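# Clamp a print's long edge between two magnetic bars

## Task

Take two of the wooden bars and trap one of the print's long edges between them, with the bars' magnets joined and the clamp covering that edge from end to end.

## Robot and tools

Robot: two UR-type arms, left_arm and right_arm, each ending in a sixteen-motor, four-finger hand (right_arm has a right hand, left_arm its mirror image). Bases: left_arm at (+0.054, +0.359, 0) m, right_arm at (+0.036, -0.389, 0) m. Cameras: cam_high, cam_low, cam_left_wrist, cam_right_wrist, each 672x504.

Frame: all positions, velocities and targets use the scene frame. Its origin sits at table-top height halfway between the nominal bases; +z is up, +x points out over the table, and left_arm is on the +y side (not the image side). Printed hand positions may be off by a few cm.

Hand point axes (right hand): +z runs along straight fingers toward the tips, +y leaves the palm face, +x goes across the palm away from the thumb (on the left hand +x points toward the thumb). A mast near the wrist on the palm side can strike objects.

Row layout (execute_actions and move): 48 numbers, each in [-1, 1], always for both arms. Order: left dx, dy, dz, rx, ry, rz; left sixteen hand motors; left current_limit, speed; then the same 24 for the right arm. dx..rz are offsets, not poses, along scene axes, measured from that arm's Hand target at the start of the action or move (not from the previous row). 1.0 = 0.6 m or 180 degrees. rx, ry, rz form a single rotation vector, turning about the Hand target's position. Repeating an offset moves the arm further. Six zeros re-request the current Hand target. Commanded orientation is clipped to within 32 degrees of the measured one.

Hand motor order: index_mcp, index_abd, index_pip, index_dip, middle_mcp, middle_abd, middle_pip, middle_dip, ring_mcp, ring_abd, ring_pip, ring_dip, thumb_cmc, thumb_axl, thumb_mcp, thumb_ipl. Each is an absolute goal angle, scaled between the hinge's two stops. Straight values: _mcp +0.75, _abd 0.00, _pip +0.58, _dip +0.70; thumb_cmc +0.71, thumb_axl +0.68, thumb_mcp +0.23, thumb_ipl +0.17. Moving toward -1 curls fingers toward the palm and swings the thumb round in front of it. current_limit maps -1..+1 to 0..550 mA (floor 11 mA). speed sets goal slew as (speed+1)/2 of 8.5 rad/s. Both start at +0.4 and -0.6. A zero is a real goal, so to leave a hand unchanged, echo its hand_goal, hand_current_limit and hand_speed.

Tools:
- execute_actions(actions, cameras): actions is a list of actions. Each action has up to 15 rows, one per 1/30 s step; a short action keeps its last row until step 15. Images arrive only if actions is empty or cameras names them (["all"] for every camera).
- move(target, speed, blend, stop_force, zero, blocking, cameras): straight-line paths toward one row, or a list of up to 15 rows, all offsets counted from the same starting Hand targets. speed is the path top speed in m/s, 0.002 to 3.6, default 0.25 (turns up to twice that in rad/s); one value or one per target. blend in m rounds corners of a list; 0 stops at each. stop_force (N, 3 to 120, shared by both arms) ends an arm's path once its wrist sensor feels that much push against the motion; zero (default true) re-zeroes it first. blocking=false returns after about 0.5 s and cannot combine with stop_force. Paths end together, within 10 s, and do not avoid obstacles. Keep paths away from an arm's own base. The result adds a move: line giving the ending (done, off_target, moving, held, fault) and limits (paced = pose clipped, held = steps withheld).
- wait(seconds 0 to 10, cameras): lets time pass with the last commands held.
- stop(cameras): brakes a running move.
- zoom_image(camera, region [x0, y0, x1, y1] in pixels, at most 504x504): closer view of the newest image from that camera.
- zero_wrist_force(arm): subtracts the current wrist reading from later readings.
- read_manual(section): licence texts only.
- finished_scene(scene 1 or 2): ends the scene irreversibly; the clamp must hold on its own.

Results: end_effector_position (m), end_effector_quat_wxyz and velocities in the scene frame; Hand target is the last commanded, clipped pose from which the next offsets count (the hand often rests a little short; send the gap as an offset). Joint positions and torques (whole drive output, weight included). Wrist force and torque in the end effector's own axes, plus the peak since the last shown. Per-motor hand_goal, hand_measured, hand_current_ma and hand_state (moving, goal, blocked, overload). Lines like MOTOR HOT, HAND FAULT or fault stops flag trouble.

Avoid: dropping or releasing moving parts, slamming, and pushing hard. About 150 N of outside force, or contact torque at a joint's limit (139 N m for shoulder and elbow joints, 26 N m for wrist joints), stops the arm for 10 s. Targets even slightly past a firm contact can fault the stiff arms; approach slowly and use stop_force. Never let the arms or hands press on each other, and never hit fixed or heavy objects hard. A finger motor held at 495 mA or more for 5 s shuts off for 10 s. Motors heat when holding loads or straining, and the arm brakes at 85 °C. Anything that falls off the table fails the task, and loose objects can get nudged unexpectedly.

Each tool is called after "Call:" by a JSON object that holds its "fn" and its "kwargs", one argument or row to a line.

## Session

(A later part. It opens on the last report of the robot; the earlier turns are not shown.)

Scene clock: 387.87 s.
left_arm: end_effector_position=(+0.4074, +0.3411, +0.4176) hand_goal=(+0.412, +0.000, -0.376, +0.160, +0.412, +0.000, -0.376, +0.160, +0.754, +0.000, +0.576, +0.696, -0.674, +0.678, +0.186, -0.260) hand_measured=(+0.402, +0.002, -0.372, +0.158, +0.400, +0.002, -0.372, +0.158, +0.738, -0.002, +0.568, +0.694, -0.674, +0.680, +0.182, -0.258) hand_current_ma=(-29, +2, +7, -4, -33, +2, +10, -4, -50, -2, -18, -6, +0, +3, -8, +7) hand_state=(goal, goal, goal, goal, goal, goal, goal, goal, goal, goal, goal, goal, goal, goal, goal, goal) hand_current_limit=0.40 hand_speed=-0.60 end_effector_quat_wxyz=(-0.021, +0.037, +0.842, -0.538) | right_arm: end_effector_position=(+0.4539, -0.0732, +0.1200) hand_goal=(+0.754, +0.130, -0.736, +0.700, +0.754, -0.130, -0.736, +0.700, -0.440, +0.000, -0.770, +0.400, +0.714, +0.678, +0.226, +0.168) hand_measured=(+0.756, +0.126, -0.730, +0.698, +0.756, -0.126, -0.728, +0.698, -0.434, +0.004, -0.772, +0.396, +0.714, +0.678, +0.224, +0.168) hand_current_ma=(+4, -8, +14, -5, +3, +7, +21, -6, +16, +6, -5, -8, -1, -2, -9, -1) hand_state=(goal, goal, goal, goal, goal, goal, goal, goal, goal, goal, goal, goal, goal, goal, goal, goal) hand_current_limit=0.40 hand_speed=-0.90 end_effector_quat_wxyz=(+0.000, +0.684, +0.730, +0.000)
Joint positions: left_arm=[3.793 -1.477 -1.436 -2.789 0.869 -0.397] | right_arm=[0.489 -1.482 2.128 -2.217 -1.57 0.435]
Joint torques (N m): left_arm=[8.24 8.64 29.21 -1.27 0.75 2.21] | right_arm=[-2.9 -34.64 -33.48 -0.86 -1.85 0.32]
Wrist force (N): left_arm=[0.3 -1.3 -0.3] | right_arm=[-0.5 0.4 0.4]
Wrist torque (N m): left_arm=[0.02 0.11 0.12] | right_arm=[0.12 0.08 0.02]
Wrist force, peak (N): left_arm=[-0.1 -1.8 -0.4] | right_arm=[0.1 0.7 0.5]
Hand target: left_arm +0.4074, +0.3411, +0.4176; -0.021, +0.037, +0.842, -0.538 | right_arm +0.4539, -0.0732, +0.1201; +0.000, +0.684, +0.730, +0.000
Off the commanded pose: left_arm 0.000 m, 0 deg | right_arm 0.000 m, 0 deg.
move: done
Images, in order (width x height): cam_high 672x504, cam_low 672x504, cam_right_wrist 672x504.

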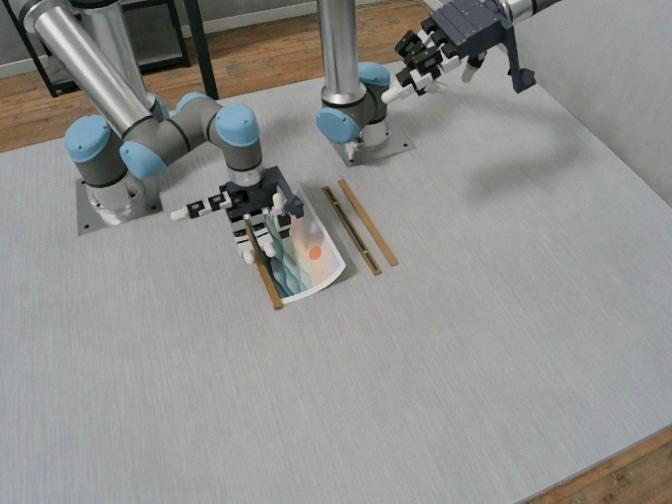

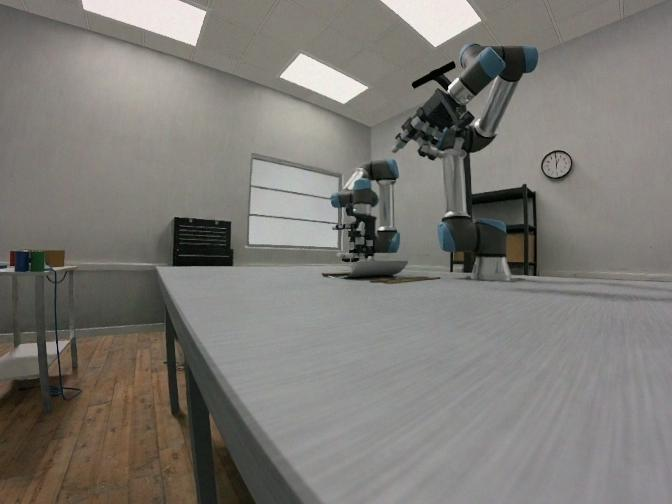

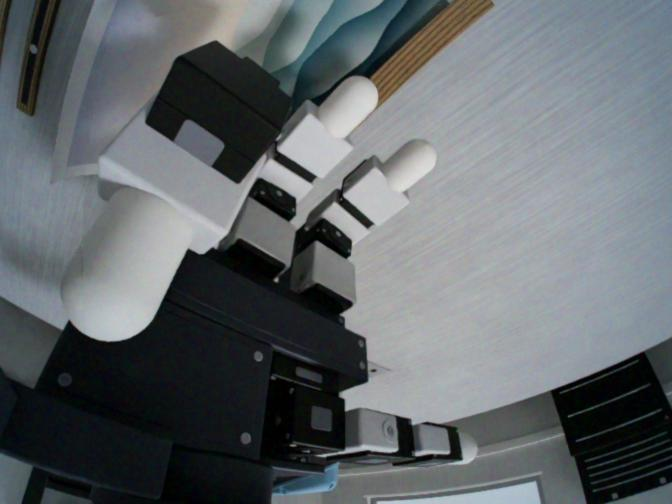

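Call:
{"fn": "move", "kwargs": {
  "target": [
    [0,0,0,0,0,0,0.411,0,-0.3766,0.16,0.411,0,-0.3766,0.16,0.754,0,0.576,0.696,-0.674,0.678,0.1854,-0.26,0.4,-0.6,0,0,0.2167,0,0,0,0.754,0.13,-0.737,0.7,0.754,-0.13,-0.737,0.7,-0.44,0,-0.77,0.4,0.714,0.678,0.226,0.168,0.4,-0.6],
    [0,0,0,0,0,0,0.411,0,-0.3766,0.16,0.411,0,-0.3766,0.16,0.754,0,0.576,0.696,-0.674,0.678,0.1854,-0.26,0.4,-0.6,0.155,0.0187,0.22,0.1116,-0.1254,-0.4071,0.754,0,0.576,0.696,0.754,0,0.576,0.696,0.754,0,0.576,0.696,0.714,0.678,0.226,0.168,0.4,-0.6]
  ],
  "speed": 0.2,
  "cameras": ["all"]
}}

Scene clock: 395.67 s.
left_arm: end_effector_position=(+0.4074, +0.3411, +0.4176) hand_goal=(+0.412, +0.000, -0.376, +0.160, +0.412, +0.000, -0.376, +0.160, +0.754, +0.000, +0.576, +0.696, -0.674, +0.678, +0.186, -0.260) hand_measured=(+0.402, +0.002, -0.372, +0.158, +0.400, +0.002, -0.372, +0.158, +0.738, -0.002, +0.568, +0.694, -0.674, +0.680, +0.182, -0.258) hand_current_ma=(-29, +2, +7, -4, -33, +2, +10, -4, -50, -2, -18, -6, +0, +3, -8, +7) hand_state=(goal, goal, goal, goal, goal, goal, goal, goal, goal, goal, goal, goal, goal, goal, goal, goal) hand_current_limit=0.40 hand_speed=-0.60 end_effector_quat_wxyz=(-0.021, +0.037, +0.842, -0.538) | right_arm: end_effector_position=(+0.5469, -0.0619, +0.2521) hand_goal=(+0.754, +0.000, +0.576, +0.696, +0.754, +0.000, +0.576, +0.696, +0.754, +0.000, +0.576, +0.696, +0.714, +0.678, +0.226, +0.168) hand_measured=(+0.756, +0.006, +0.574, +0.698, +0.756, -0.002, +0.574, +0.698, +0.752, +0.004, +0.574, +0.694, +0.714, +0.678, +0.224, +0.168) hand_current_ma=(+4, +14, -6, +3, +3, -2, -7, +3, -4, +6, -7, -6, -1, -2, -9, -1) hand_state=(goal, goal, goal, goal, goal, goal, goal, goal, goal, goal, goal, goal, goal, goal, goal, goal) hand_current_limit=0.40 hand_speed=-0.60 end_effector_quat_wxyz=(+0.022, +0.957, +0.159, +0.243)
Joint positions: left_arm=[3.793 -1.477 -1.436 -2.789 0.869 -0.397] | right_arm=[0.551 -1.32 1.747 -2.44 -1.794 1.753]
Joint torques (N m): left_arm=[8.64 10.01 27.45 -1.69 0.79 1.78] | right_arm=[10.95 -20.17 -33.52 -5.02 -3.4 2.32]
Wrist force (N): left_arm=[0.2 -1.7 -0.4] | right_arm=[0.5 -0.3 0.7]
Wrist torque (N m): left_arm=[-0.02 0.13 0.13] | right_arm=[-0.07 -0.11 -0.11]
Wrist force, peak (N): left_arm=[0.2 -1.9 -0.1] | right_arm=[-0.1 0.4 1.7]
Hand target: left_arm +0.4074, +0.3411, +0.4176; -0.021, +0.037, +0.842, -0.538 | right_arm +0.5469, -0.0619, +0.2521; +0.022, +0.957, +0.159, +0.243
Off the commanded pose: left_arm 0.000 m, 0 deg | right_arm 0.000 m, 0 deg.
move: done

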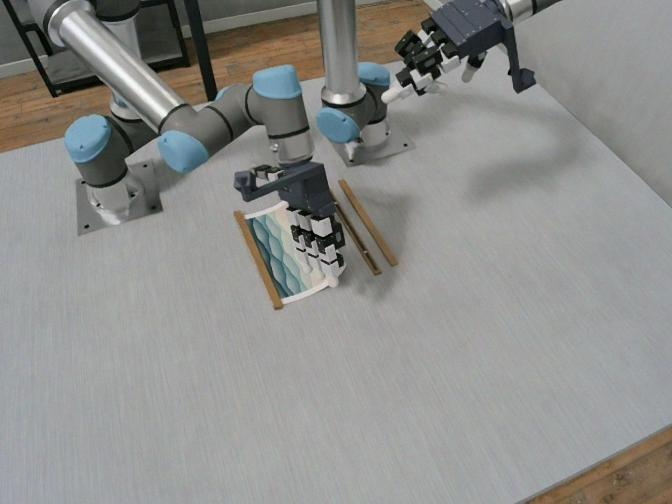

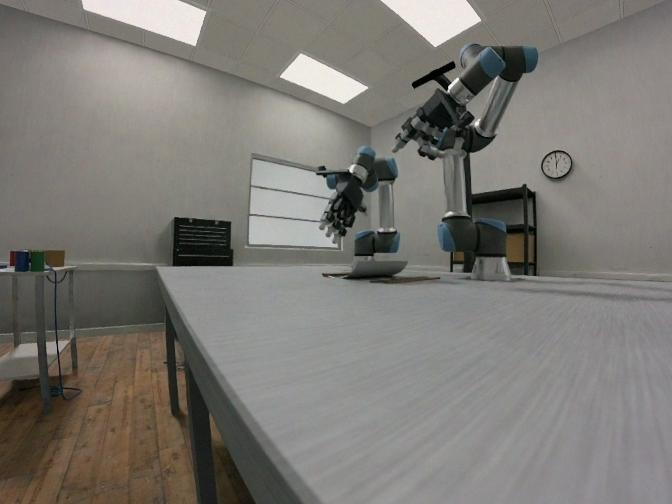

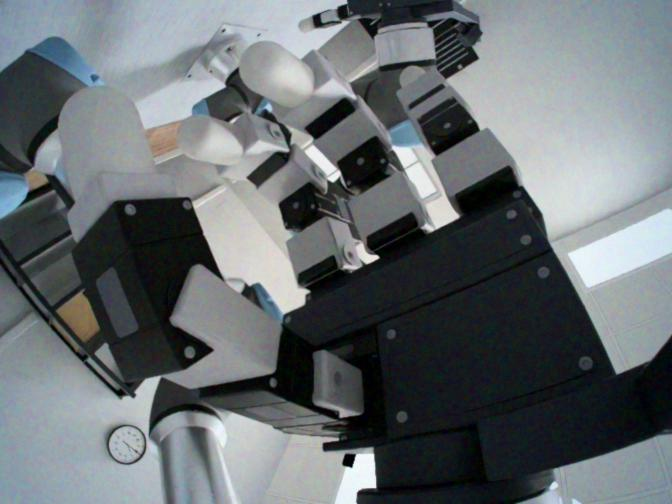

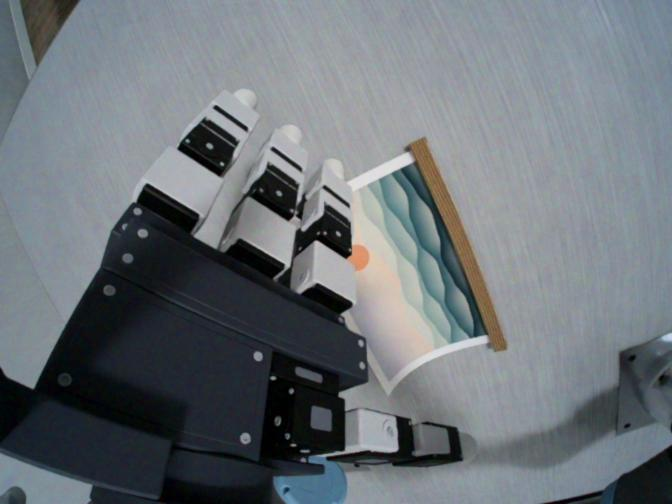

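Call:
{"fn": "zoom_image", "kwargs": {
  "camera": "cam_right_wrist",
  "region": [380, 120, 480, 220]
}}

Call:
{"fn": "zoom_image", "kwargs": {
  "camera": "cam_right_wrist",
  "region": [420, 260, 520, 360]
}}

Call:
{"fn": "zoom_image", "kwargs": {
  "camera": "cam_high",
  "region": [225, 200, 325, 320]
}}

Scaled by 5.040 from the camera's 672x504 image, which has a finer 960x720 frame.

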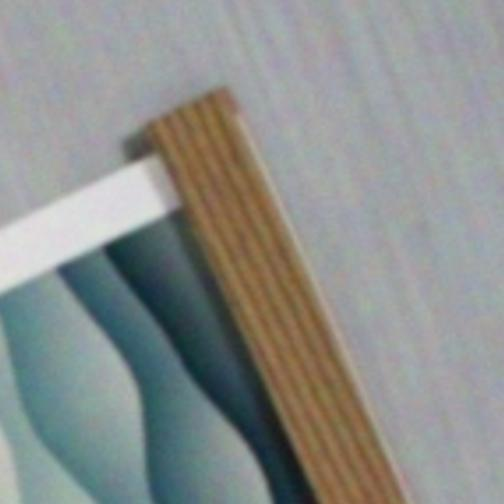

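Scaled by 5.040 from the camera's 672x504 image, which has a finer 960x720 frame.

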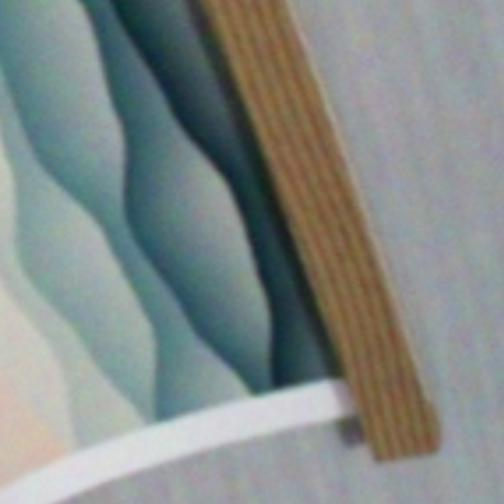

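Scaled by 4.200 from the camera's 672x504 image, which has a finer 960x720 frame.

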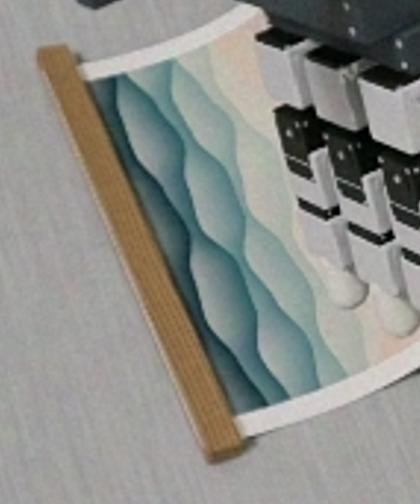

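Call:
{"fn": "move", "kwargs": {
  "target": [
    [0,0,0,0,0,0,0.411,0,-0.3766,0.16,0.411,0,-0.3766,0.16,0.754,0,0.576,0.696,-0.674,0.678,0.1854,-0.26,0.4,-0.6,0.0468,-0.0053,0,-0.1116,0.1254,0.4071,0.754,0.13,-0.737,0.7,0.411,-0.13,-0.372,0.7,-0.44,0,-0.77,0.4,0.714,0.678,0.226,0.168,0.4,-0.6],
    [0,0,0,0,0,0,0.411,0,-0.3766,0.16,0.411,0,-0.3766,0.16,0.754,0,0.576,0.696,-0.674,0.678,0.1854,-0.26,0.4,-0.6,0.0468,-0.0053,-0.2785,-0.1116,0.1254,0.4071,0.754,0.13,-0.737,0.7,0.411,-0.13,-0.372,0.7,-0.44,0,-0.77,0.4,0.714,0.678,0.226,0.168,0.4,-0.6]
  ],
  "speed": 0.2,
  "cameras": ["cam_high","cam_right_wrist"]
}}

Call:
{"fn": "zoom_image", "kwargs": {
  "camera": "cam_high",
  "region": [225, 200, 325, 320]
}}

Call:
{"fn": "zoom_image", "kwargs": {
  "camera": "cam_right_wrist",
  "region": [240, 0, 540, 280]
}}

Scene clock: 406.57 s.
left_arm: end_effector_position=(+0.4074, +0.3411, +0.4176) hand_goal=(+0.412, +0.000, -0.376, +0.160, +0.412, +0.000, -0.376, +0.160, +0.754, +0.000, +0.576, +0.696, -0.674, +0.678, +0.186, -0.260) hand_measured=(+0.402, +0.002, -0.372, +0.158, +0.400, +0.002, -0.372, +0.158, +0.738, -0.002, +0.568, +0.694, -0.674, +0.680, +0.182, -0.258) hand_current_ma=(-29, +2, +7, -4, -33, +2, +10, -4, -50, -2, -18, -6, +0, +3, -8, +7) hand_state=(goal, goal, goal, goal, goal, goal, goal, goal, goal, goal, goal, goal, goal, goal, goal, goal) hand_current_limit=0.40 hand_speed=-0.60 end_effector_quat_wxyz=(-0.021, +0.037, +0.842, -0.538) | right_arm: end_effector_position=(+0.5750, -0.0652, +0.0851) hand_goal=(+0.754, +0.130, -0.736, +0.700, +0.412, -0.130, -0.372, +0.700, -0.440, +0.000, -0.770, +0.400, +0.714, +0.678, +0.226, +0.168) hand_measured=(+0.756, +0.128, -0.728, +0.698, +0.422, -0.126, -0.364, +0.698, -0.424, +0.004, -0.768, +0.402, +0.714, +0.678, +0.224, +0.168) hand_current_ma=(+4, -3, +21, -4, +32, +8, +21, -5, +53, +6, +6, +6, -1, -2, -9, -1) hand_state=(goal, goal, goal, goal, goal, goal, goal, goal, goal, goal, goal, goal, goal, goal, goal, goal) hand_current_limit=0.40 hand_speed=-0.60 end_effector_quat_wxyz=(+0.000, +0.684, +0.730, +0.000)
Joint positions: left_arm=[3.793 -1.477 -1.436 -2.789 0.869 -0.397] | right_arm=[0.398 -1.219 1.9 -2.251 -1.57 0.343]
Joint torques (N m): left_arm=[8.02 9.48 29.46 -1.65 0.76 2.11] | right_arm=[12.03 -19.58 -8.8 -4.91 -2.83 0.06]
Wrist force (N): left_arm=[0.1 -1.5 -0.3] | right_arm=[-0.1 0.2 0.8]
Wrist torque (N m): left_arm=[0.00 0.13 0.11] | right_arm=[0.07 0.02 0.06]
Wrist force, peak (N): left_arm=[0.2 -1.9 -0.2] | right_arm=[-0.3 0.1 2.0]
Hand target: left_arm +0.4074, +0.3411, +0.4176; -0.021, +0.037, +0.842, -0.538 | right_arm +0.5750, -0.0651, +0.0850; +0.000, +0.684, +0.730, +0.000
Off the commanded pose: left_arm 0.000 m, 0 deg | right_arm 0.000 m, 0 deg.
move: done
Images, in order (width x height): cam_high 672x504, cam_right_wrist 672x504.

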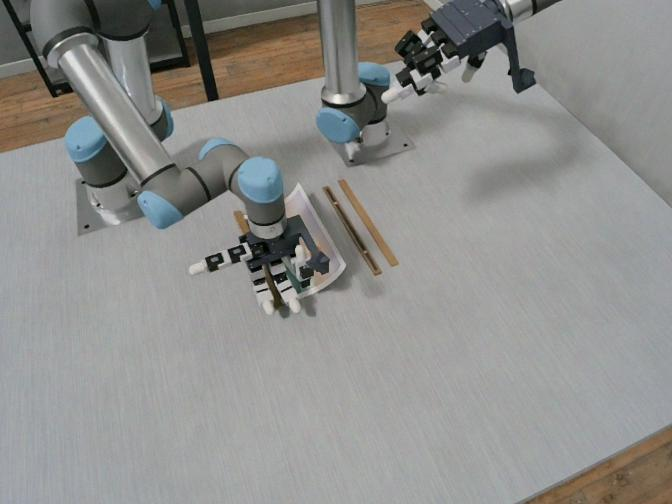

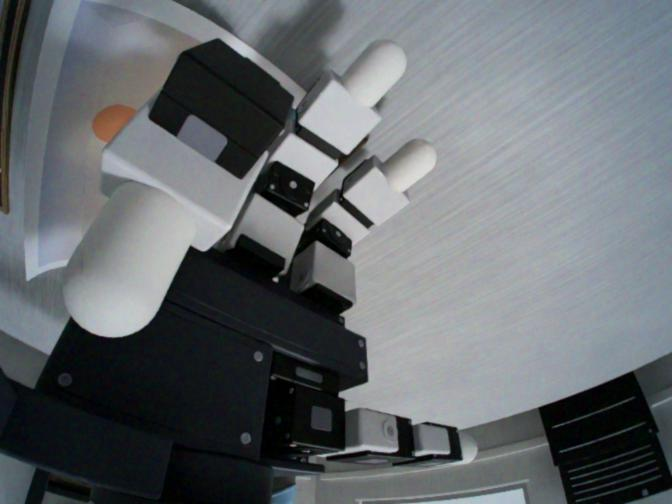

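Scaled by 4.200 from the camera's 672x504 image, which has a finer 960x720 frame.

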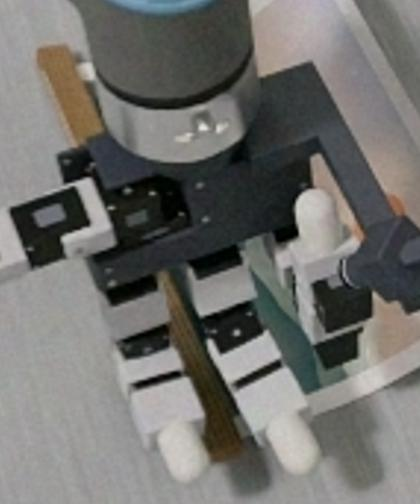

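Scaled by 1.680 from the camera's 672x504 image, which has a finer 960x720 frame.

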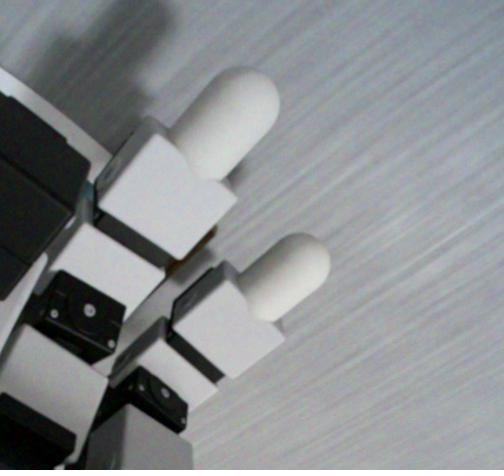

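Call:
{"fn": "move", "kwargs": {
  "target": [0,0,0,0,0,0,0.411,0,-0.3766,0.16,0.411,0,-0.3766,0.16,0.754,0,0.576,0.696,-0.674,0.678,0.1854,-0.26,0.4,-0.6,0,0,-0.03583,0,0,0,0.754,0.13,-0.737,0.7,0.411,-0.13,-0.372,0.7,-0.44,0,-0.77,0.4,0.714,0.678,0.226,0.168,0.4,-0.9],
  "speed": 0.02,
  "stop_force": 4,
  "cameras": ["cam_high","cam_right_wrist","cam_low"]
}}

Call:
{"fn": "zoom_image", "kwargs": {
  "camera": "cam_high",
  "region": [225, 200, 325, 320]
}}

Call:
{"fn": "zoom_image", "kwargs": {
  "camera": "cam_low",
  "region": [312, 240, 412, 290]
}}

Scene clock: 409.23 s.
left_arm: end_effector_position=(+0.4074, +0.3411, +0.4176) hand_goal=(+0.412, +0.000, -0.376, +0.160, +0.412, +0.000, -0.376, +0.160, +0.754, +0.000, +0.576, +0.696, -0.674, +0.678, +0.186, -0.260) hand_measured=(+0.402, +0.002, -0.372, +0.158, +0.400, +0.002, -0.372, +0.158, +0.738, -0.002, +0.568, +0.694, -0.674, +0.680, +0.182, -0.258) hand_current_ma=(-29, +2, +7, -4, -33, +2, +10, -4, -50, -2, -18, -6, +0, +3, -8, +7) hand_state=(goal, goal, goal, goal, goal, goal, goal, goal, goal, goal, goal, goal, goal, goal, goal, goal) hand_current_limit=0.40 hand_speed=-0.60 end_effector_quat_wxyz=(-0.021, +0.037, +0.842, -0.538) | right_arm: end_effector_position=(+0.5750, -0.0651, +0.0635) hand_goal=(+0.754, +0.130, -0.736, +0.700, +0.412, -0.130, -0.372, +0.700, -0.440, +0.000, -0.770, +0.400, +0.714, +0.678, +0.226, +0.168) hand_measured=(+0.756, +0.128, -0.728, +0.698, +0.422, -0.126, -0.364, +0.698, -0.424, +0.004, -0.768, +0.402, +0.714, +0.678, +0.224, +0.168) hand_current_ma=(+4, -3, +21, -4, +32, +8, +21, -5, +53, +6, +6, +6, -1, -2, -9, -1) hand_state=(goal, goal, goal, goal, goal, goal, goal, goal, goal, goal, goal, goal, goal, goal, goal, goal) hand_current_limit=0.40 hand_speed=-0.90 end_effector_quat_wxyz=(+0.000, +0.684, +0.730, +0.000)
Joint positions: left_arm=[3.793 -1.477 -1.436 -2.789 0.869 -0.397] | right_arm=[0.398 -1.184 1.919 -2.306 -1.57 0.343]
Joint torques (N m): left_arm=[8.96 9.44 28.81 -1.39 0.8 2.13] | right_arm=[11.31 -20.31 -6.48 -4.82 -2.58 2.14]
Wrist force (N): left_arm=[0.1 -1.4 -0.4] | right_arm=[0.0 -0.1 0.8]
Wrist torque (N m): left_arm=[0.01 0.13 0.12] | right_arm=[0.03 0.01 0.07]
Wrist force, peak (N): left_arm=[0.1 -1.8 -0.2] | right_arm=[-0.5 0.1 0.9]
Hand target: left_arm +0.4074, +0.3411, +0.4176; -0.021, +0.037, +0.842, -0.538 | right_arm +0.5750, -0.0651, +0.0635; +0.000, +0.684, +0.730, +0.000
Off the commanded pose: left_arm 0.000 m, 0 deg | right_arm 0.000 m, 0 deg.
move: done
Images, in order (width x height): cam_high 672x504, cam_low 672x504, cam_right_wrist 672x504.

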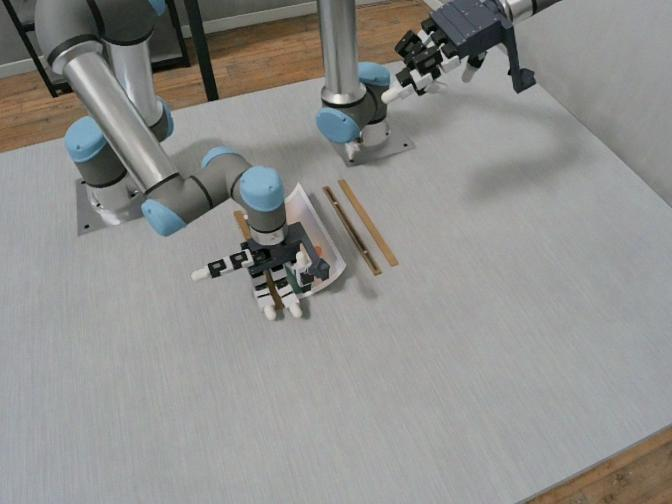

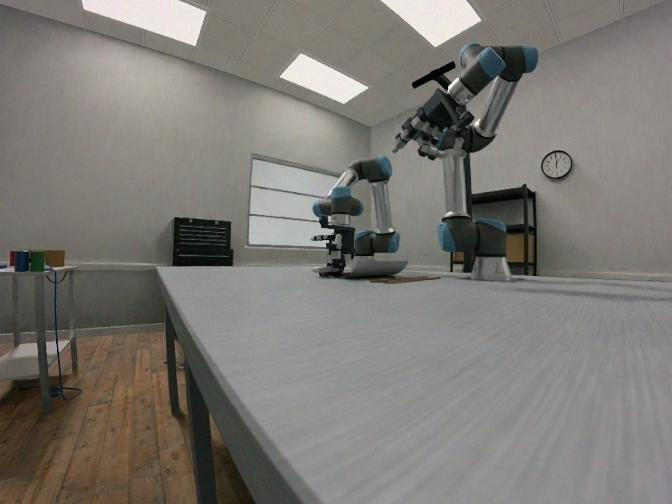

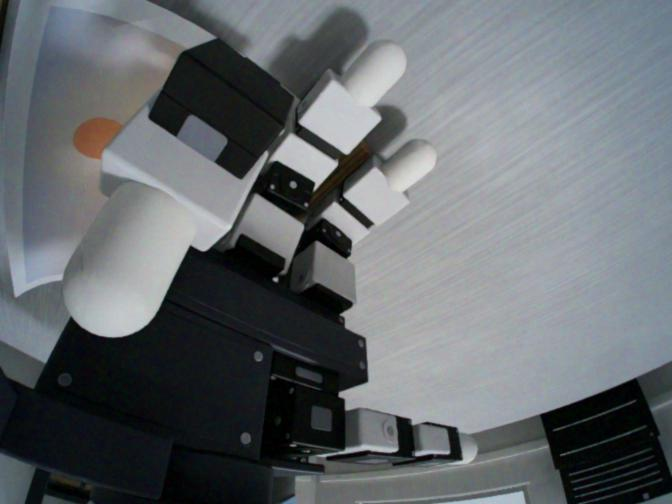

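Scaled by 4.200 from the camera's 672x504 image, which has a finer 960x720 frame.

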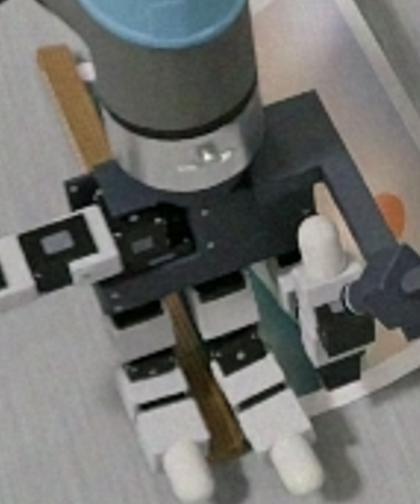

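Scaled by 5.040 from the camera's 672x504 image, which has a finer 960x720 frame.

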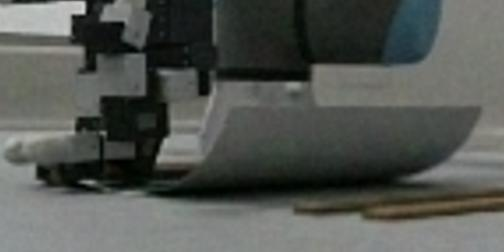

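Call:
{"fn": "execute_actions", "kwargs": {
  "actions": [
    [[0,0,0,0,0,0,0.411,0,-0.3766,0.16,0.411,0,-0.3766,0.16,0.754,0,0.576,0.696,-0.674,0.678,0.1854,-0.26,0.4,-0.6,0,0,0,0,0,0,0.754,0.05,-0.737,0.7,0.411,-0.02,-0.372,0.7,-0.44,0,-0.77,0.4,0.714,0.678,0.226,0.168,0.4,-0.93]],
    [[0,0,0,0,0,0,0.411,0,-0.3766,0.16,0.411,0,-0.3766,0.16,0.754,0,0.576,0.696,-0.674,0.678,0.1854,-0.26,0.4,-0.6,0,0,0,0,0,0,0.754,0.01,-0.737,0.7,0.411,0.01,-0.372,0.7,-0.44,0,-0.77,0.4,0.714,0.678,0.226,0.168,0.4,-0.93]]
  ]
}}

Call:
{"fn": "execute_actions", "kwargs": {
  "actions": [
    [[0,0,0,0,0,0,0.411,0,-0.3766,0.16,0.411,0,-0.3766,0.16,0.754,0,0.576,0.696,-0.674,0.678,0.1854,-0.26,0.4,-0.6,0,0,0,0,0,0,0.754,-0.03,-0.737,0.7,0.411,0.03,-0.372,0.7,-0.44,0,-0.77,0.4,0.714,0.678,0.226,0.168,0.4,-0.95]]
  ],
  "cameras": ["cam_high","cam_right_wrist"]
}}

Call:
{"fn": "zoom_image", "kwargs": {
  "camera": "cam_right_wrist",
  "region": [240, 20, 480, 260]
}}

Scene clock: 411.53 s.
left_arm: end_effector_position=(+0.4074, +0.3411, +0.4176) hand_goal=(+0.412, +0.000, -0.376, +0.160, +0.412, +0.000, -0.376, +0.160, +0.754, +0.000, +0.576, +0.696, -0.674, +0.678, +0.186, -0.260) hand_measured=(+0.402, +0.002, -0.372, +0.158, +0.400, +0.002, -0.372, +0.158, +0.738, -0.002, +0.568, +0.694, -0.674, +0.680, +0.182, -0.258) hand_current_ma=(-29, +2, +7, -4, -33, +2, +10, -4, -50, -2, -18, -6, +0, +3, -8, +7) hand_state=(goal, goal, goal, goal, goal, goal, goal, goal, goal, goal, goal, goal, goal, goal, goal, goal) hand_current_limit=0.40 hand_speed=-0.60 end_effector_quat_wxyz=(-0.021, +0.037, +0.842, -0.538) | right_arm: end_effector_position=(+0.5750, -0.0651, +0.0635) hand_goal=(+0.754, +0.010, -0.736, +0.700, +0.412, +0.010, -0.372, +0.700, -0.440, +0.000, -0.770, +0.400, +0.714, +0.678, +0.226, +0.168) hand_measured=(+0.756, +0.044, -0.728, +0.698, +0.422, -0.032, -0.364, +0.698, -0.424, +0.004, -0.768, +0.402, +0.714, +0.678, +0.224, +0.168) hand_current_ma=(+4, +97, +19, -4, +32, -127, +21, -5, +53, +6, +6, +6, -1, -2, -9, -1) hand_state=(goal, blocked, goal, goal, goal, blocked, goal, goal, goal, goal, goal, goal, goal, goal, goal, goal) hand_current_limit=0.40 hand_speed=-0.93 end_effector_quat_wxyz=(+0.000, +0.684, +0.730, +0.000)
Joint positions: left_arm=[3.793 -1.477 -1.436 -2.789 0.869 -0.397] | right_arm=[0.398 -1.184 1.919 -2.306 -1.57 0.343]
Joint torques (N m): left_arm=[8.55 10.13 28.28 -1.51 0.55 1.88] | right_arm=[11.39 -21.53 -7.06 -4.87 -2.93 2.12]
Wrist force (N): left_arm=[0.1 -1.4 -0.3] | right_arm=[-0.2 0.2 0.9]
Wrist torque (N m): left_arm=[0.01 0.15 0.10] | right_arm=[0.09 0.02 0.04]
Wrist force, peak (N): left_arm=[0.2 -2.0 -0.2] | right_arm=[-0.2 0.2 1.1]
Hand target: left_arm +0.4074, +0.3411, +0.4176; -0.021, +0.037, +0.842, -0.538 | right_arm +0.5750, -0.0651, +0.0635; +0.000, +0.684, +0.730, +0.000
Off the commanded pose: left_arm 0.000 m, 0 deg | right_arm 0.000 m, 0 deg.
Step readings (end_effector_position of left_arm | right_arm):
0: (+0.4074, +0.3411, +0.4176) | (+0.5750, -0.0651, +0.0635)
1: (+0.4074, +0.3411, +0.4176) | (+0.5750, -0.0651, +0.0635)
2: (+0.4074, +0.3411, +0.4176) | (+0.5750, -0.0651, +0.0635)
4: (+0.4074, +0.3411, +0.4176) | (+0.5750, -0.0651, +0.0635)
8: (+0.4074, +0.3411, +0.4176) | (+0.5750, -0.0651, +0.0635)
15: (+0.4074, +0.3411, +0.4176) | (+0.5750, -0.0651, +0.0635)
16: (+0.4074, +0.3411, +0.4176) | (+0.5750, -0.0651, +0.0635)
17: (+0.4074, +0.3411, +0.4176) | (+0.5750, -0.0651, +0.0635)
19: (+0.4074, +0.3411, +0.4176) | (+0.5750, -0.0651, +0.0635)
23: (+0.4074, +0.3411, +0.4176) | (+0.5750, -0.0651, +0.0635)
30: (+0.4074, +0.3411, +0.4176) | (+0.5750, -0.0651, +0.0635)

Scene clock: 412.23 s.
left_arm: end_effector_position=(+0.4074, +0.3411, +0.4176) hand_goal=(+0.412, +0.000, -0.376, +0.160, +0.412, +0.000, -0.376, +0.160, +0.754, +0.000, +0.576, +0.696, -0.674, +0.678, +0.186, -0.260) hand_measured=(+0.402, +0.002, -0.372, +0.158, +0.400, +0.002, -0.372, +0.158, +0.738, -0.002, +0.568, +0.694, -0.674, +0.680, +0.182, -0.258) hand_current_ma=(-29, +2, +7, -4, -33, +2, +10, -4, -50, -2, -18, -6, +0, +3, -8, +7) hand_state=(goal, goal, goal, goal, goal, goal, goal, goal, goal, goal, goal, goal, goal, goal, goal, goal) hand_current_limit=0.40 hand_speed=-0.60 end_effector_quat_wxyz=(-0.021, +0.037, +0.842, -0.538) | right_arm: end_effector_position=(+0.5750, -0.0651, +0.0635) hand_goal=(+0.754, -0.030, -0.736, +0.700, +0.412, +0.030, -0.372, +0.700, -0.440, +0.000, -0.770, +0.400, +0.714, +0.678, +0.226, +0.168) hand_measured=(+0.756, +0.026, -0.732, +0.698, +0.422, -0.032, -0.364, +0.698, -0.424, +0.004, -0.768, +0.402, +0.714, +0.678, +0.224, +0.168) hand_current_ma=(+7, +178, +10, -2, +32, -200, +21, -5, +53, +6, +6, +6, -1, -2, -9, -1) hand_state=(goal, blocked, goal, goal, goal, blocked, goal, goal, goal, goal, goal, goal, goal, goal, goal, goal) hand_current_limit=0.40 hand_speed=-0.95 end_effector_quat_wxyz=(+0.000, +0.684, +0.730, +0.000)
Joint positions: left_arm=[3.793 -1.477 -1.436 -2.789 0.869 -0.397] | right_arm=[0.398 -1.184 1.919 -2.306 -1.57 0.343]
Joint torques (N m): left_arm=[8.01 11.26 28.57 -1.38 0.5 2.34] | right_arm=[10.37 -22.26 -7.24 -4.72 -3 1.9]
Wrist force (N): left_arm=[0.1 -1.4 -0.3] | right_arm=[-0.2 0.1 1.1]
Wrist torque (N m): left_arm=[0.01 0.13 0.11] | right_arm=[0.07 0.02 0.03]
Wrist force, peak (N): left_arm=[0.0 -1.8 -0.1] | right_arm=[-0.2 0.0 1.1]
Hand target: left_arm +0.4074, +0.3411, +0.4176; -0.021, +0.037, +0.842, -0.538 | right_arm +0.5750, -0.0651, +0.0635; +0.000, +0.684, +0.730, +0.000
Off the commanded pose: left_arm 0.000 m, 0 deg | right_arm 0.000 m, 0 deg.
Step readings (end_effector_position of left_arm | right_arm):
0: (+0.4074, +0.3411, +0.4176) | (+0.5750, -0.0651, +0.0635)
1: (+0.4074, +0.3411, +0.4176) | (+0.5750, -0.0651, +0.0635)
2: (+0.4074, +0.3411, +0.4176) | (+0.5750, -0.0651, +0.0635)
4: (+0.4074, +0.3411, +0.4176) | (+0.5750, -0.0651, +0.0635)
8: (+0.4074, +0.3411, +0.4176) | (+0.5750, -0.0651, +0.0635)
15: (+0.4074, +0.3411, +0.4176) | (+0.5750, -0.0651, +0.0635)
Images, in order (width x height): cam_high 672x504, cam_right_wrist 672x504.

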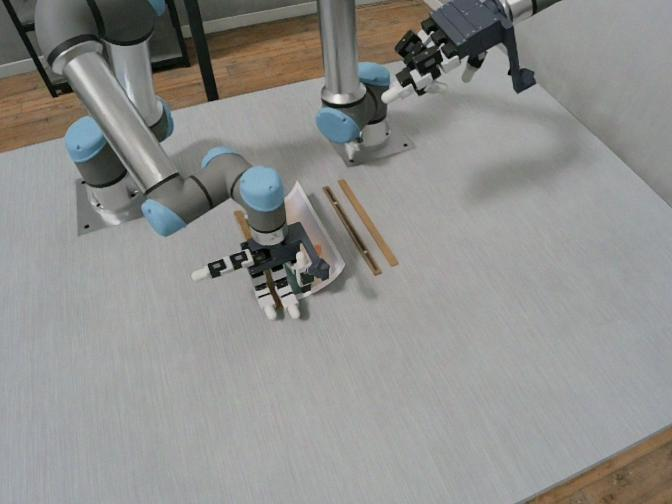

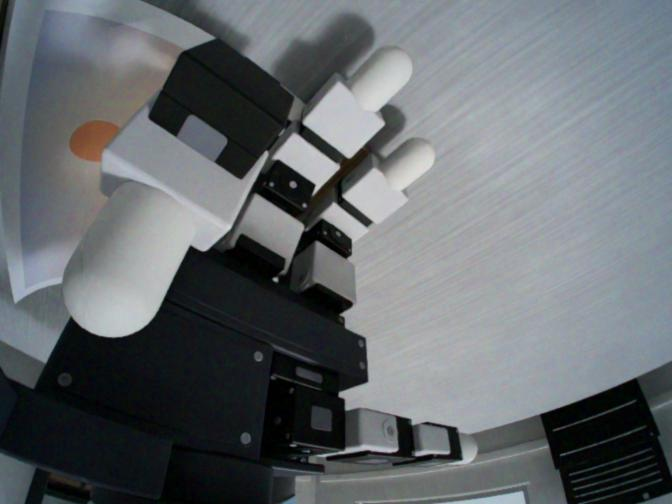

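Scaled by 2.100 from the camera's 672x504 image, which has a finer 960x720 frame.

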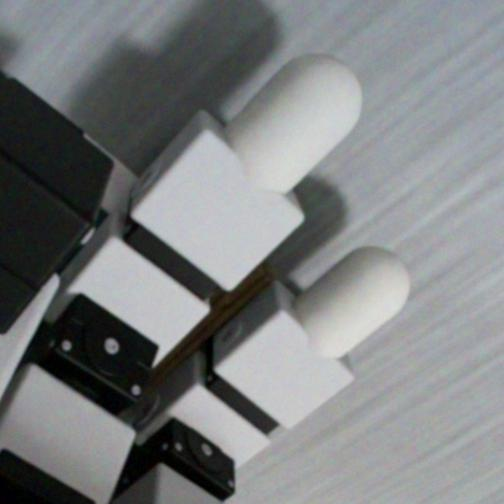

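Call:
{"fn": "execute_actions", "kwargs": {
  "actions": [
    [[0,0,0,0,0,0,0.411,0,-0.3766,0.16,0.411,0,-0.3766,0.16,0.754,0,0.576,0.696,-0.674,0.678,0.1854,-0.26,0.4,-0.6,0,0,0,0,0,0,0.754,-0.07,-0.737,0.7,0.411,0.07,-0.372,0.7,-0.44,0,-0.77,0.4,0.714,0.678,0.226,0.168,0.6,-0.95]],
    [[0,0,0,0,0,0,0.411,0,-0.3766,0.16,0.411,0,-0.3766,0.16,0.754,0,0.576,0.696,-0.674,0.678,0.1854,-0.26,0.4,-0.6,0,0,0,0,0,0,0.754,-0.095,-0.737,0.7,0.411,0.085,-0.372,0.7,-0.44,0,-0.77,0.4,0.714,0.678,0.226,0.168,0.6,-0.95]]
  ],
  "cameras": ["cam_high","cam_right_wrist"]
}}

Call:
{"fn": "zoom_image", "kwargs": {
  "camera": "cam_right_wrist",
  "region": [240, 20, 480, 260]
}}

Scene clock: 414.03 s.
left_arm: end_effector_position=(+0.4074, +0.3411, +0.4176) hand_goal=(+0.412, +0.000, -0.376, +0.160, +0.412, +0.000, -0.376, +0.160, +0.754, +0.000, +0.576, +0.696, -0.674, +0.678, +0.186, -0.260) hand_measured=(+0.402, +0.002, -0.372, +0.158, +0.400, +0.002, -0.372, +0.158, +0.738, -0.002, +0.568, +0.694, -0.674, +0.680, +0.182, -0.258) hand_current_ma=(-29, +2, +7, -4, -33, +2, +10, -4, -50, -2, -18, -6, +0, +3, -8, +7) hand_state=(goal, goal, goal, goal, goal, goal, goal, goal, goal, goal, goal, goal, goal, goal, goal, goal) hand_current_limit=0.40 hand_speed=-0.60 end_effector_quat_wxyz=(-0.021, +0.037, +0.842, -0.538) | right_arm: end_effector_position=(+0.5750, -0.0651, +0.0635) hand_goal=(+0.754, -0.094, -0.736, +0.700, +0.412, +0.086, -0.372, +0.700, -0.440, +0.000, -0.770, +0.400, +0.714, +0.678, +0.226, +0.168) hand_measured=(+0.758, +0.006, -0.732, +0.698, +0.422, -0.032, -0.364, +0.698, -0.424, +0.004, -0.768, +0.402, +0.714, +0.678, +0.224, +0.168) hand_current_ma=(+9, +351, +7, -2, +32, -424, +21, -5, +53, +6, +6, +6, -1, -2, -9, -1) hand_state=(goal, blocked, goal, goal, goal, blocked, goal, goal, goal, goal, goal, goal, goal, goal, goal, goal) hand_current_limit=0.60 hand_speed=-0.95 end_effector_quat_wxyz=(+0.000, +0.684, +0.730, +0.000)
Joint positions: left_arm=[3.793 -1.477 -1.436 -2.789 0.869 -0.397] | right_arm=[0.398 -1.184 1.919 -2.306 -1.57 0.343]
Joint torques (N m): left_arm=[8.48 10.01 28.15 -1.54 0.82 2.17] | right_arm=[12.26 -22.85 -7.72 -4.65 -2.95 2]
Wrist force (N): left_arm=[0.0 -1.5 -0.4] | right_arm=[-0.2 0.1 0.9]
Wrist torque (N m): left_arm=[0.01 0.14 0.09] | right_arm=[0.07 0.03 0.03]
Wrist force, peak (N): left_arm=[0.4 -1.9 -0.4] | right_arm=[-0.2 0.0 1.3]
Hand target: left_arm +0.4074, +0.3411, +0.4176; -0.021, +0.037, +0.842, -0.538 | right_arm +0.5750, -0.0651, +0.0635; +0.000, +0.684, +0.730, +0.000
Off the commanded pose: left_arm 0.000 m, 0 deg | right_arm 0.000 m, 0 deg.
Step readings (end_effector_position of left_arm | right_arm):
0: (+0.4074, +0.3411, +0.4176) | (+0.5750, -0.0651, +0.0635)
1: (+0.4074, +0.3411, +0.4176) | (+0.5750, -0.0651, +0.0635)
2: (+0.4074, +0.3411, +0.4176) | (+0.5750, -0.0651, +0.0635)
4: (+0.4074, +0.3411, +0.4176) | (+0.5750, -0.0651, +0.0635)
8: (+0.4074, +0.3411, +0.4176) | (+0.5750, -0.0651, +0.0635)
15: (+0.4074, +0.3411, +0.4176) | (+0.5750, -0.0651, +0.0635)
16: (+0.4074, +0.3411, +0.4176) | (+0.5750, -0.0651, +0.0635)
17: (+0.4074, +0.3411, +0.4176) | (+0.5750, -0.0651, +0.0635)
19: (+0.4074, +0.3411, +0.4176) | (+0.5750, -0.0651, +0.0635)
23: (+0.4074, +0.3411, +0.4176) | (+0.5750, -0.0651, +0.0635)
30: (+0.4074, +0.3411, +0.4176) | (+0.5750, -0.0651, +0.0635)
Images, in order (width x height): cam_high 672x504, cam_right_wrist 672x504.

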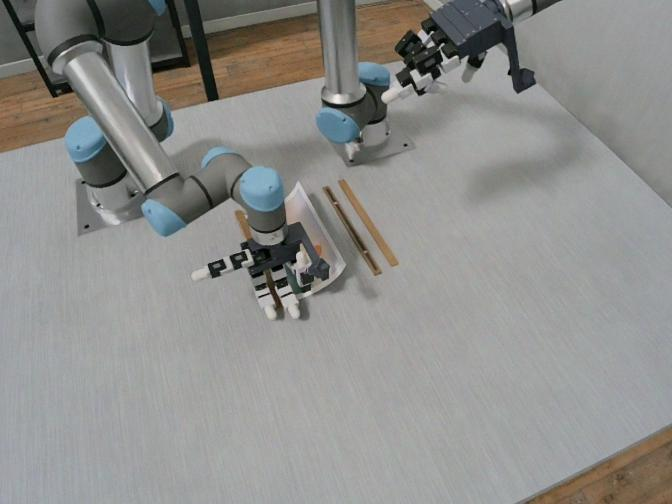

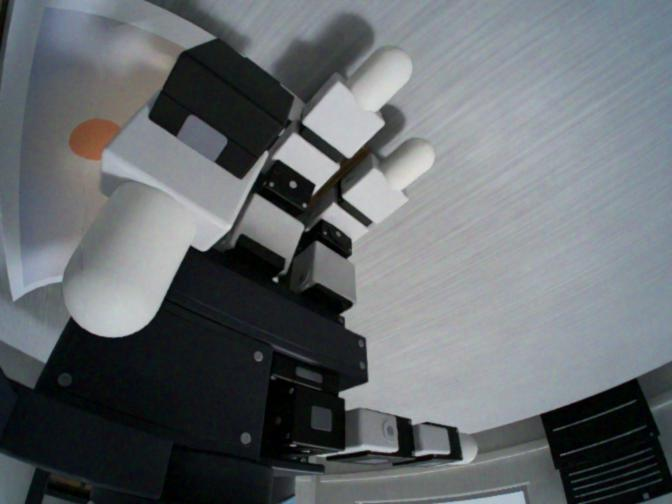

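Scaled by 2.100 from the camera's 672x504 image, which has a finer 960x720 frame.

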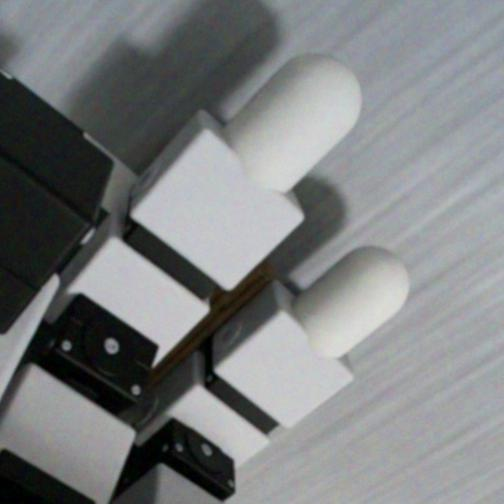

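Call:
{"fn": "execute_actions", "kwargs": {
  "actions": [
    [[0,0,0,0,0,0,0.411,0,-0.3766,0.16,0.411,0,-0.3766,0.16,0.754,0,0.576,0.696,-0.674,0.678,0.1854,-0.26,0.4,-0.6,0,0,0,0,0,0,0.754,0.02,-0.737,0.7,0.411,-0.04,-0.372,0.7,-0.44,0,-0.77,0.4,0.714,0.678,0.226,0.168,0.4,-0.93]],
    [[0,0,0,0,0,0,0.411,0,-0.3766,0.16,0.411,0,-0.3766,0.16,0.754,0,0.576,0.696,-0.674,0.678,0.1854,-0.26,0.4,-0.6,0,0,0,0,0,0,0.754,0.13,-0.737,0.7,0.411,-0.13,-0.372,0.7,-0.44,0,-0.77,0.4,0.714,0.678,0.226,0.168,0.4,-0.9]]
  ]
}}

Call:
{"fn": "move", "kwargs": {
  "target": [
    [0,0,0,0,0,0,0.411,0,-0.3766,0.16,0.411,0,-0.3766,0.16,0.754,0,0.576,0.696,-0.674,0.678,0.1854,-0.26,0.4,-0.6,0,0,0.1,0,0,0,0.754,0.13,-0.737,0.7,0.411,-0.13,-0.372,0.7,-0.44,0,-0.77,0.4,0.714,0.678,0.226,0.168,0.4,-0.9],
    [0,0,0,0,0,0,0.411,0,-0.3766,0.16,0.411,0,-0.3766,0.16,0.754,0,0.576,0.696,-0.674,0.678,0.1854,-0.26,0.4,-0.6,-0.2083,-0.0138,0.1,0,0,0,0.754,0.13,-0.737,0.7,0.411,-0.13,-0.372,0.7,-0.44,0,-0.77,0.4,0.714,0.678,0.226,0.168,0.4,-0.9]
  ],
  "speed": 0.06,
  "cameras": ["cam_high","cam_right_wrist"]
}}

Call:
{"fn": "zoom_image", "kwargs": {
  "camera": "cam_high",
  "region": [250, 260, 310, 320]
}}

Call:
{"fn": "zoom_image", "kwargs": {
  "camera": "cam_right_wrist",
  "region": [240, 0, 540, 240]
}}

Scene clock: 416.30 s.
left_arm: end_effector_position=(+0.4074, +0.3411, +0.4176) hand_goal=(+0.412, +0.000, -0.376, +0.160, +0.412, +0.000, -0.376, +0.160, +0.754, +0.000, +0.576, +0.696, -0.674, +0.678, +0.186, -0.260) hand_measured=(+0.402, +0.002, -0.372, +0.158, +0.400, +0.002, -0.372, +0.158, +0.738, -0.002, +0.568, +0.694, -0.674, +0.680, +0.182, -0.258) hand_current_ma=(-29, +2, +7, -4, -33, +2, +10, -4, -50, -2, -18, -6, +0, +3, -8, +7) hand_state=(goal, goal, goal, goal, goal, goal, goal, goal, goal, goal, goal, goal, goal, goal, goal, goal) hand_current_limit=0.40 hand_speed=-0.60 end_effector_quat_wxyz=(-0.021, +0.037, +0.842, -0.538) | right_arm: end_effector_position=(+0.5750, -0.0651, +0.0635) hand_goal=(+0.754, +0.130, -0.736, +0.700, +0.412, -0.130, -0.372, +0.700, -0.440, +0.000, -0.770, +0.400, +0.714, +0.678, +0.226, +0.168) hand_measured=(+0.758, +0.126, -0.734, +0.698, +0.422, -0.126, -0.364, +0.698, -0.424, +0.004, -0.768, +0.402, +0.714, +0.678, +0.224, +0.168) hand_current_ma=(+8, -8, +5, -2, +31, +8, +20, -5, +53, +6, +6, +6, -1, -2, -9, -1) hand_state=(goal, goal, goal, goal, goal, goal, goal, goal, goal, goal, goal, goal, goal, goal, goal, goal) hand_current_limit=0.40 hand_speed=-0.90 end_effector_quat_wxyz=(+0.000, +0.684, +0.730, +0.000)
Joint positions: left_arm=[3.793 -1.477 -1.436 -2.789 0.869 -0.397] | right_arm=[0.398 -1.184 1.919 -2.306 -1.57 0.343]
Joint torques (N m): left_arm=[8.39 8.52 28.03 -1.21 1 1.72] | right_arm=[11.93 -24.83 -8.49 -4.83 -2.94 2.07]
Wrist force (N): left_arm=[0.1 -1.5 -0.5] | right_arm=[0.0 0.1 0.6]
Wrist torque (N m): left_arm=[0.00 0.12 0.11] | right_arm=[0.06 0.01 0.08]
Wrist force, peak (N): left_arm=[0.3 -1.8 -0.3] | right_arm=[-0.4 0.1 1.1]
Hand target: left_arm +0.4074, +0.3411, +0.4176; -0.021, +0.037, +0.842, -0.538 | right_arm +0.5750, -0.0651, +0.0635; +0.000, +0.684, +0.730, +0.000
Off the commanded pose: left_arm 0.000 m, 0 deg | right_arm 0.000 m, 0 deg.
Step readings (end_effector_position of left_arm | right_arm):
0: (+0.4074, +0.3411, +0.4176) | (+0.5750, -0.0651, +0.0635)
1: (+0.4074, +0.3411, +0.4176) | (+0.5750, -0.0651, +0.0635)
2: (+0.4074, +0.3411, +0.4176) | (+0.5750, -0.0651, +0.0635)
4: (+0.4074, +0.3411, +0.4176) | (+0.5750, -0.0651, +0.0635)
8: (+0.4074, +0.3411, +0.4176) | (+0.5750, -0.0651, +0.0635)
15: (+0.4074, +0.3411, +0.4176) | (+0.5750, -0.0651, +0.0635)
16: (+0.4074, +0.3411, +0.4176) | (+0.5750, -0.0651, +0.0635)
17: (+0.4074, +0.3411, +0.4176) | (+0.5750, -0.0651, +0.0635)
19: (+0.4074, +0.3411, +0.4176) | (+0.5750, -0.0651, +0.0635)
23: (+0.4074, +0.3411, +0.4176) | (+0.5750, -0.0651, +0.0635)
30: (+0.4074, +0.3411, +0.4176) | (+0.5750, -0.0651, +0.0635)

Scene clock: 420.20 s.
left_arm: end_effector_position=(+0.4074, +0.3411, +0.4176) hand_goal=(+0.412, +0.000, -0.376, +0.160, +0.412, +0.000, -0.376, +0.160, +0.754, +0.000, +0.576, +0.696, -0.674, +0.678, +0.186, -0.260) hand_measured=(+0.402, +0.002, -0.372, +0.158, +0.400, +0.002, -0.372, +0.158, +0.738, -0.002, +0.568, +0.694, -0.674, +0.680, +0.182, -0.258) hand_current_ma=(-29, +2, +7, -4, -33, +2, +10, -4, -50, -2, -18, -6, +0, +3, -8, +7) hand_state=(goal, goal, goal, goal, goal, goal, goal, goal, goal, goal, goal, goal, goal, goal, goal, goal) hand_current_limit=0.40 hand_speed=-0.60 end_effector_quat_wxyz=(-0.021, +0.037, +0.842, -0.538) | right_arm: end_effector_position=(+0.4502, -0.0734, +0.1235) hand_goal=(+0.754, +0.130, -0.736, +0.700, +0.412, -0.130, -0.372, +0.700, -0.440, +0.000, -0.770, +0.400, +0.714, +0.678, +0.226, +0.168) hand_measured=(+0.758, +0.126, -0.734, +0.698, +0.422, -0.126, -0.364, +0.698, -0.424, +0.004, -0.768, +0.402, +0.714, +0.678, +0.224, +0.168) hand_current_ma=(+8, -8, +5, -2, +30, +8, +20, -5, +53, +6, +6, +6, -1, -2, -9, -1) hand_state=(goal, goal, goal, goal, goal, goal, goal, goal, goal, goal, goal, goal, goal, goal, goal, goal) hand_current_limit=0.40 hand_speed=-0.90 end_effector_quat_wxyz=(+0.000, +0.684, +0.730, +0.000)
Joint positions: left_arm=[3.793 -1.477 -1.436 -2.789 0.869 -0.397] | right_arm=[0.493 -1.494 2.13 -2.208 -1.57 0.438]
Joint torques (N m): left_arm=[9.64 10.15 29.23 -1.5 1.05 2.13] | right_arm=[14.55 -33.64 -8.45 -5.06 1.12 2.78]
Wrist force (N): left_arm=[0.1 -1.7 -0.6] | right_arm=[-0.2 0.5 0.5]
Wrist torque (N m): left_arm=[0.00 0.13 0.12] | right_arm=[0.15 0.03 -0.07]
Wrist force, peak (N): left_arm=[0.1 -1.8 -0.1] | right_arm=[-0.1 0.0 1.3]
Hand target: left_arm +0.4074, +0.3411, +0.4176; -0.021, +0.037, +0.842, -0.538 | right_arm +0.4500, -0.0734, +0.1235; +0.000, +0.684, +0.730, +0.000
Off the commanded pose: left_arm 0.000 m, 0 deg | right_arm 0.000 m, 0 deg.
move: done
Images, in order (width x height): cam_high 672x504, cam_right_wrist 672x504.

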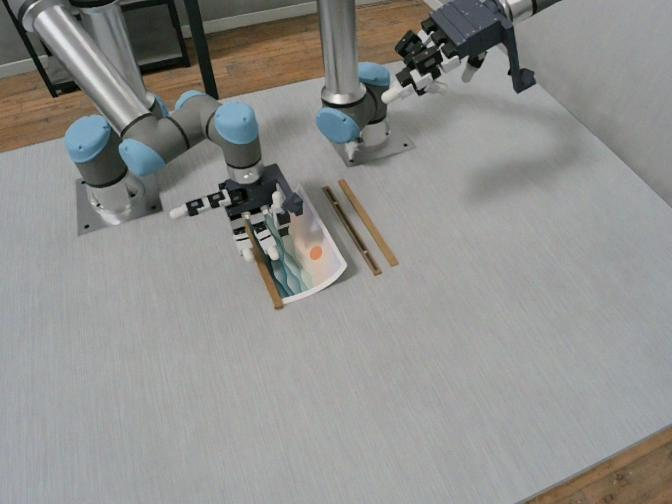

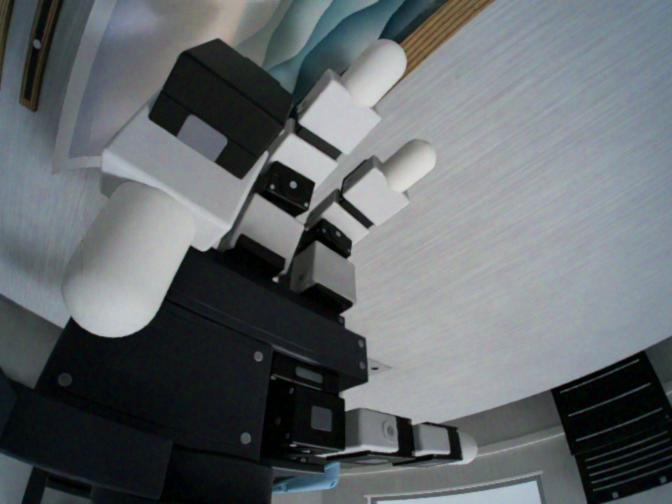

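Scaled by 8.400 from the camera's 672x504 image, which has a finer 960x720 frame.

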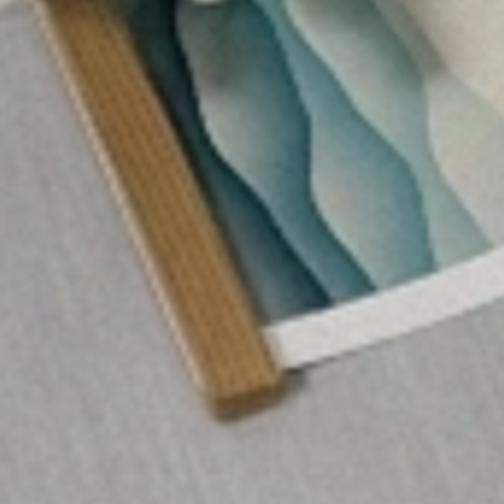

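Scaled by 1.680 from the camera's 672x504 image, which has a finer 960x720 frame.

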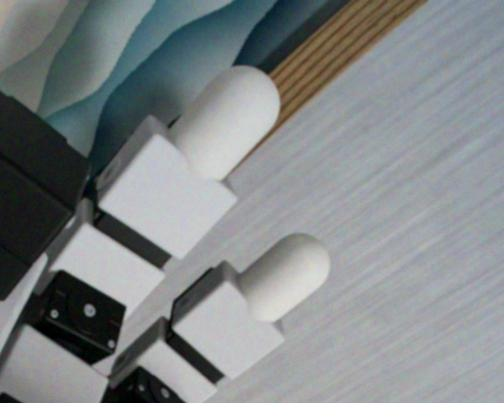

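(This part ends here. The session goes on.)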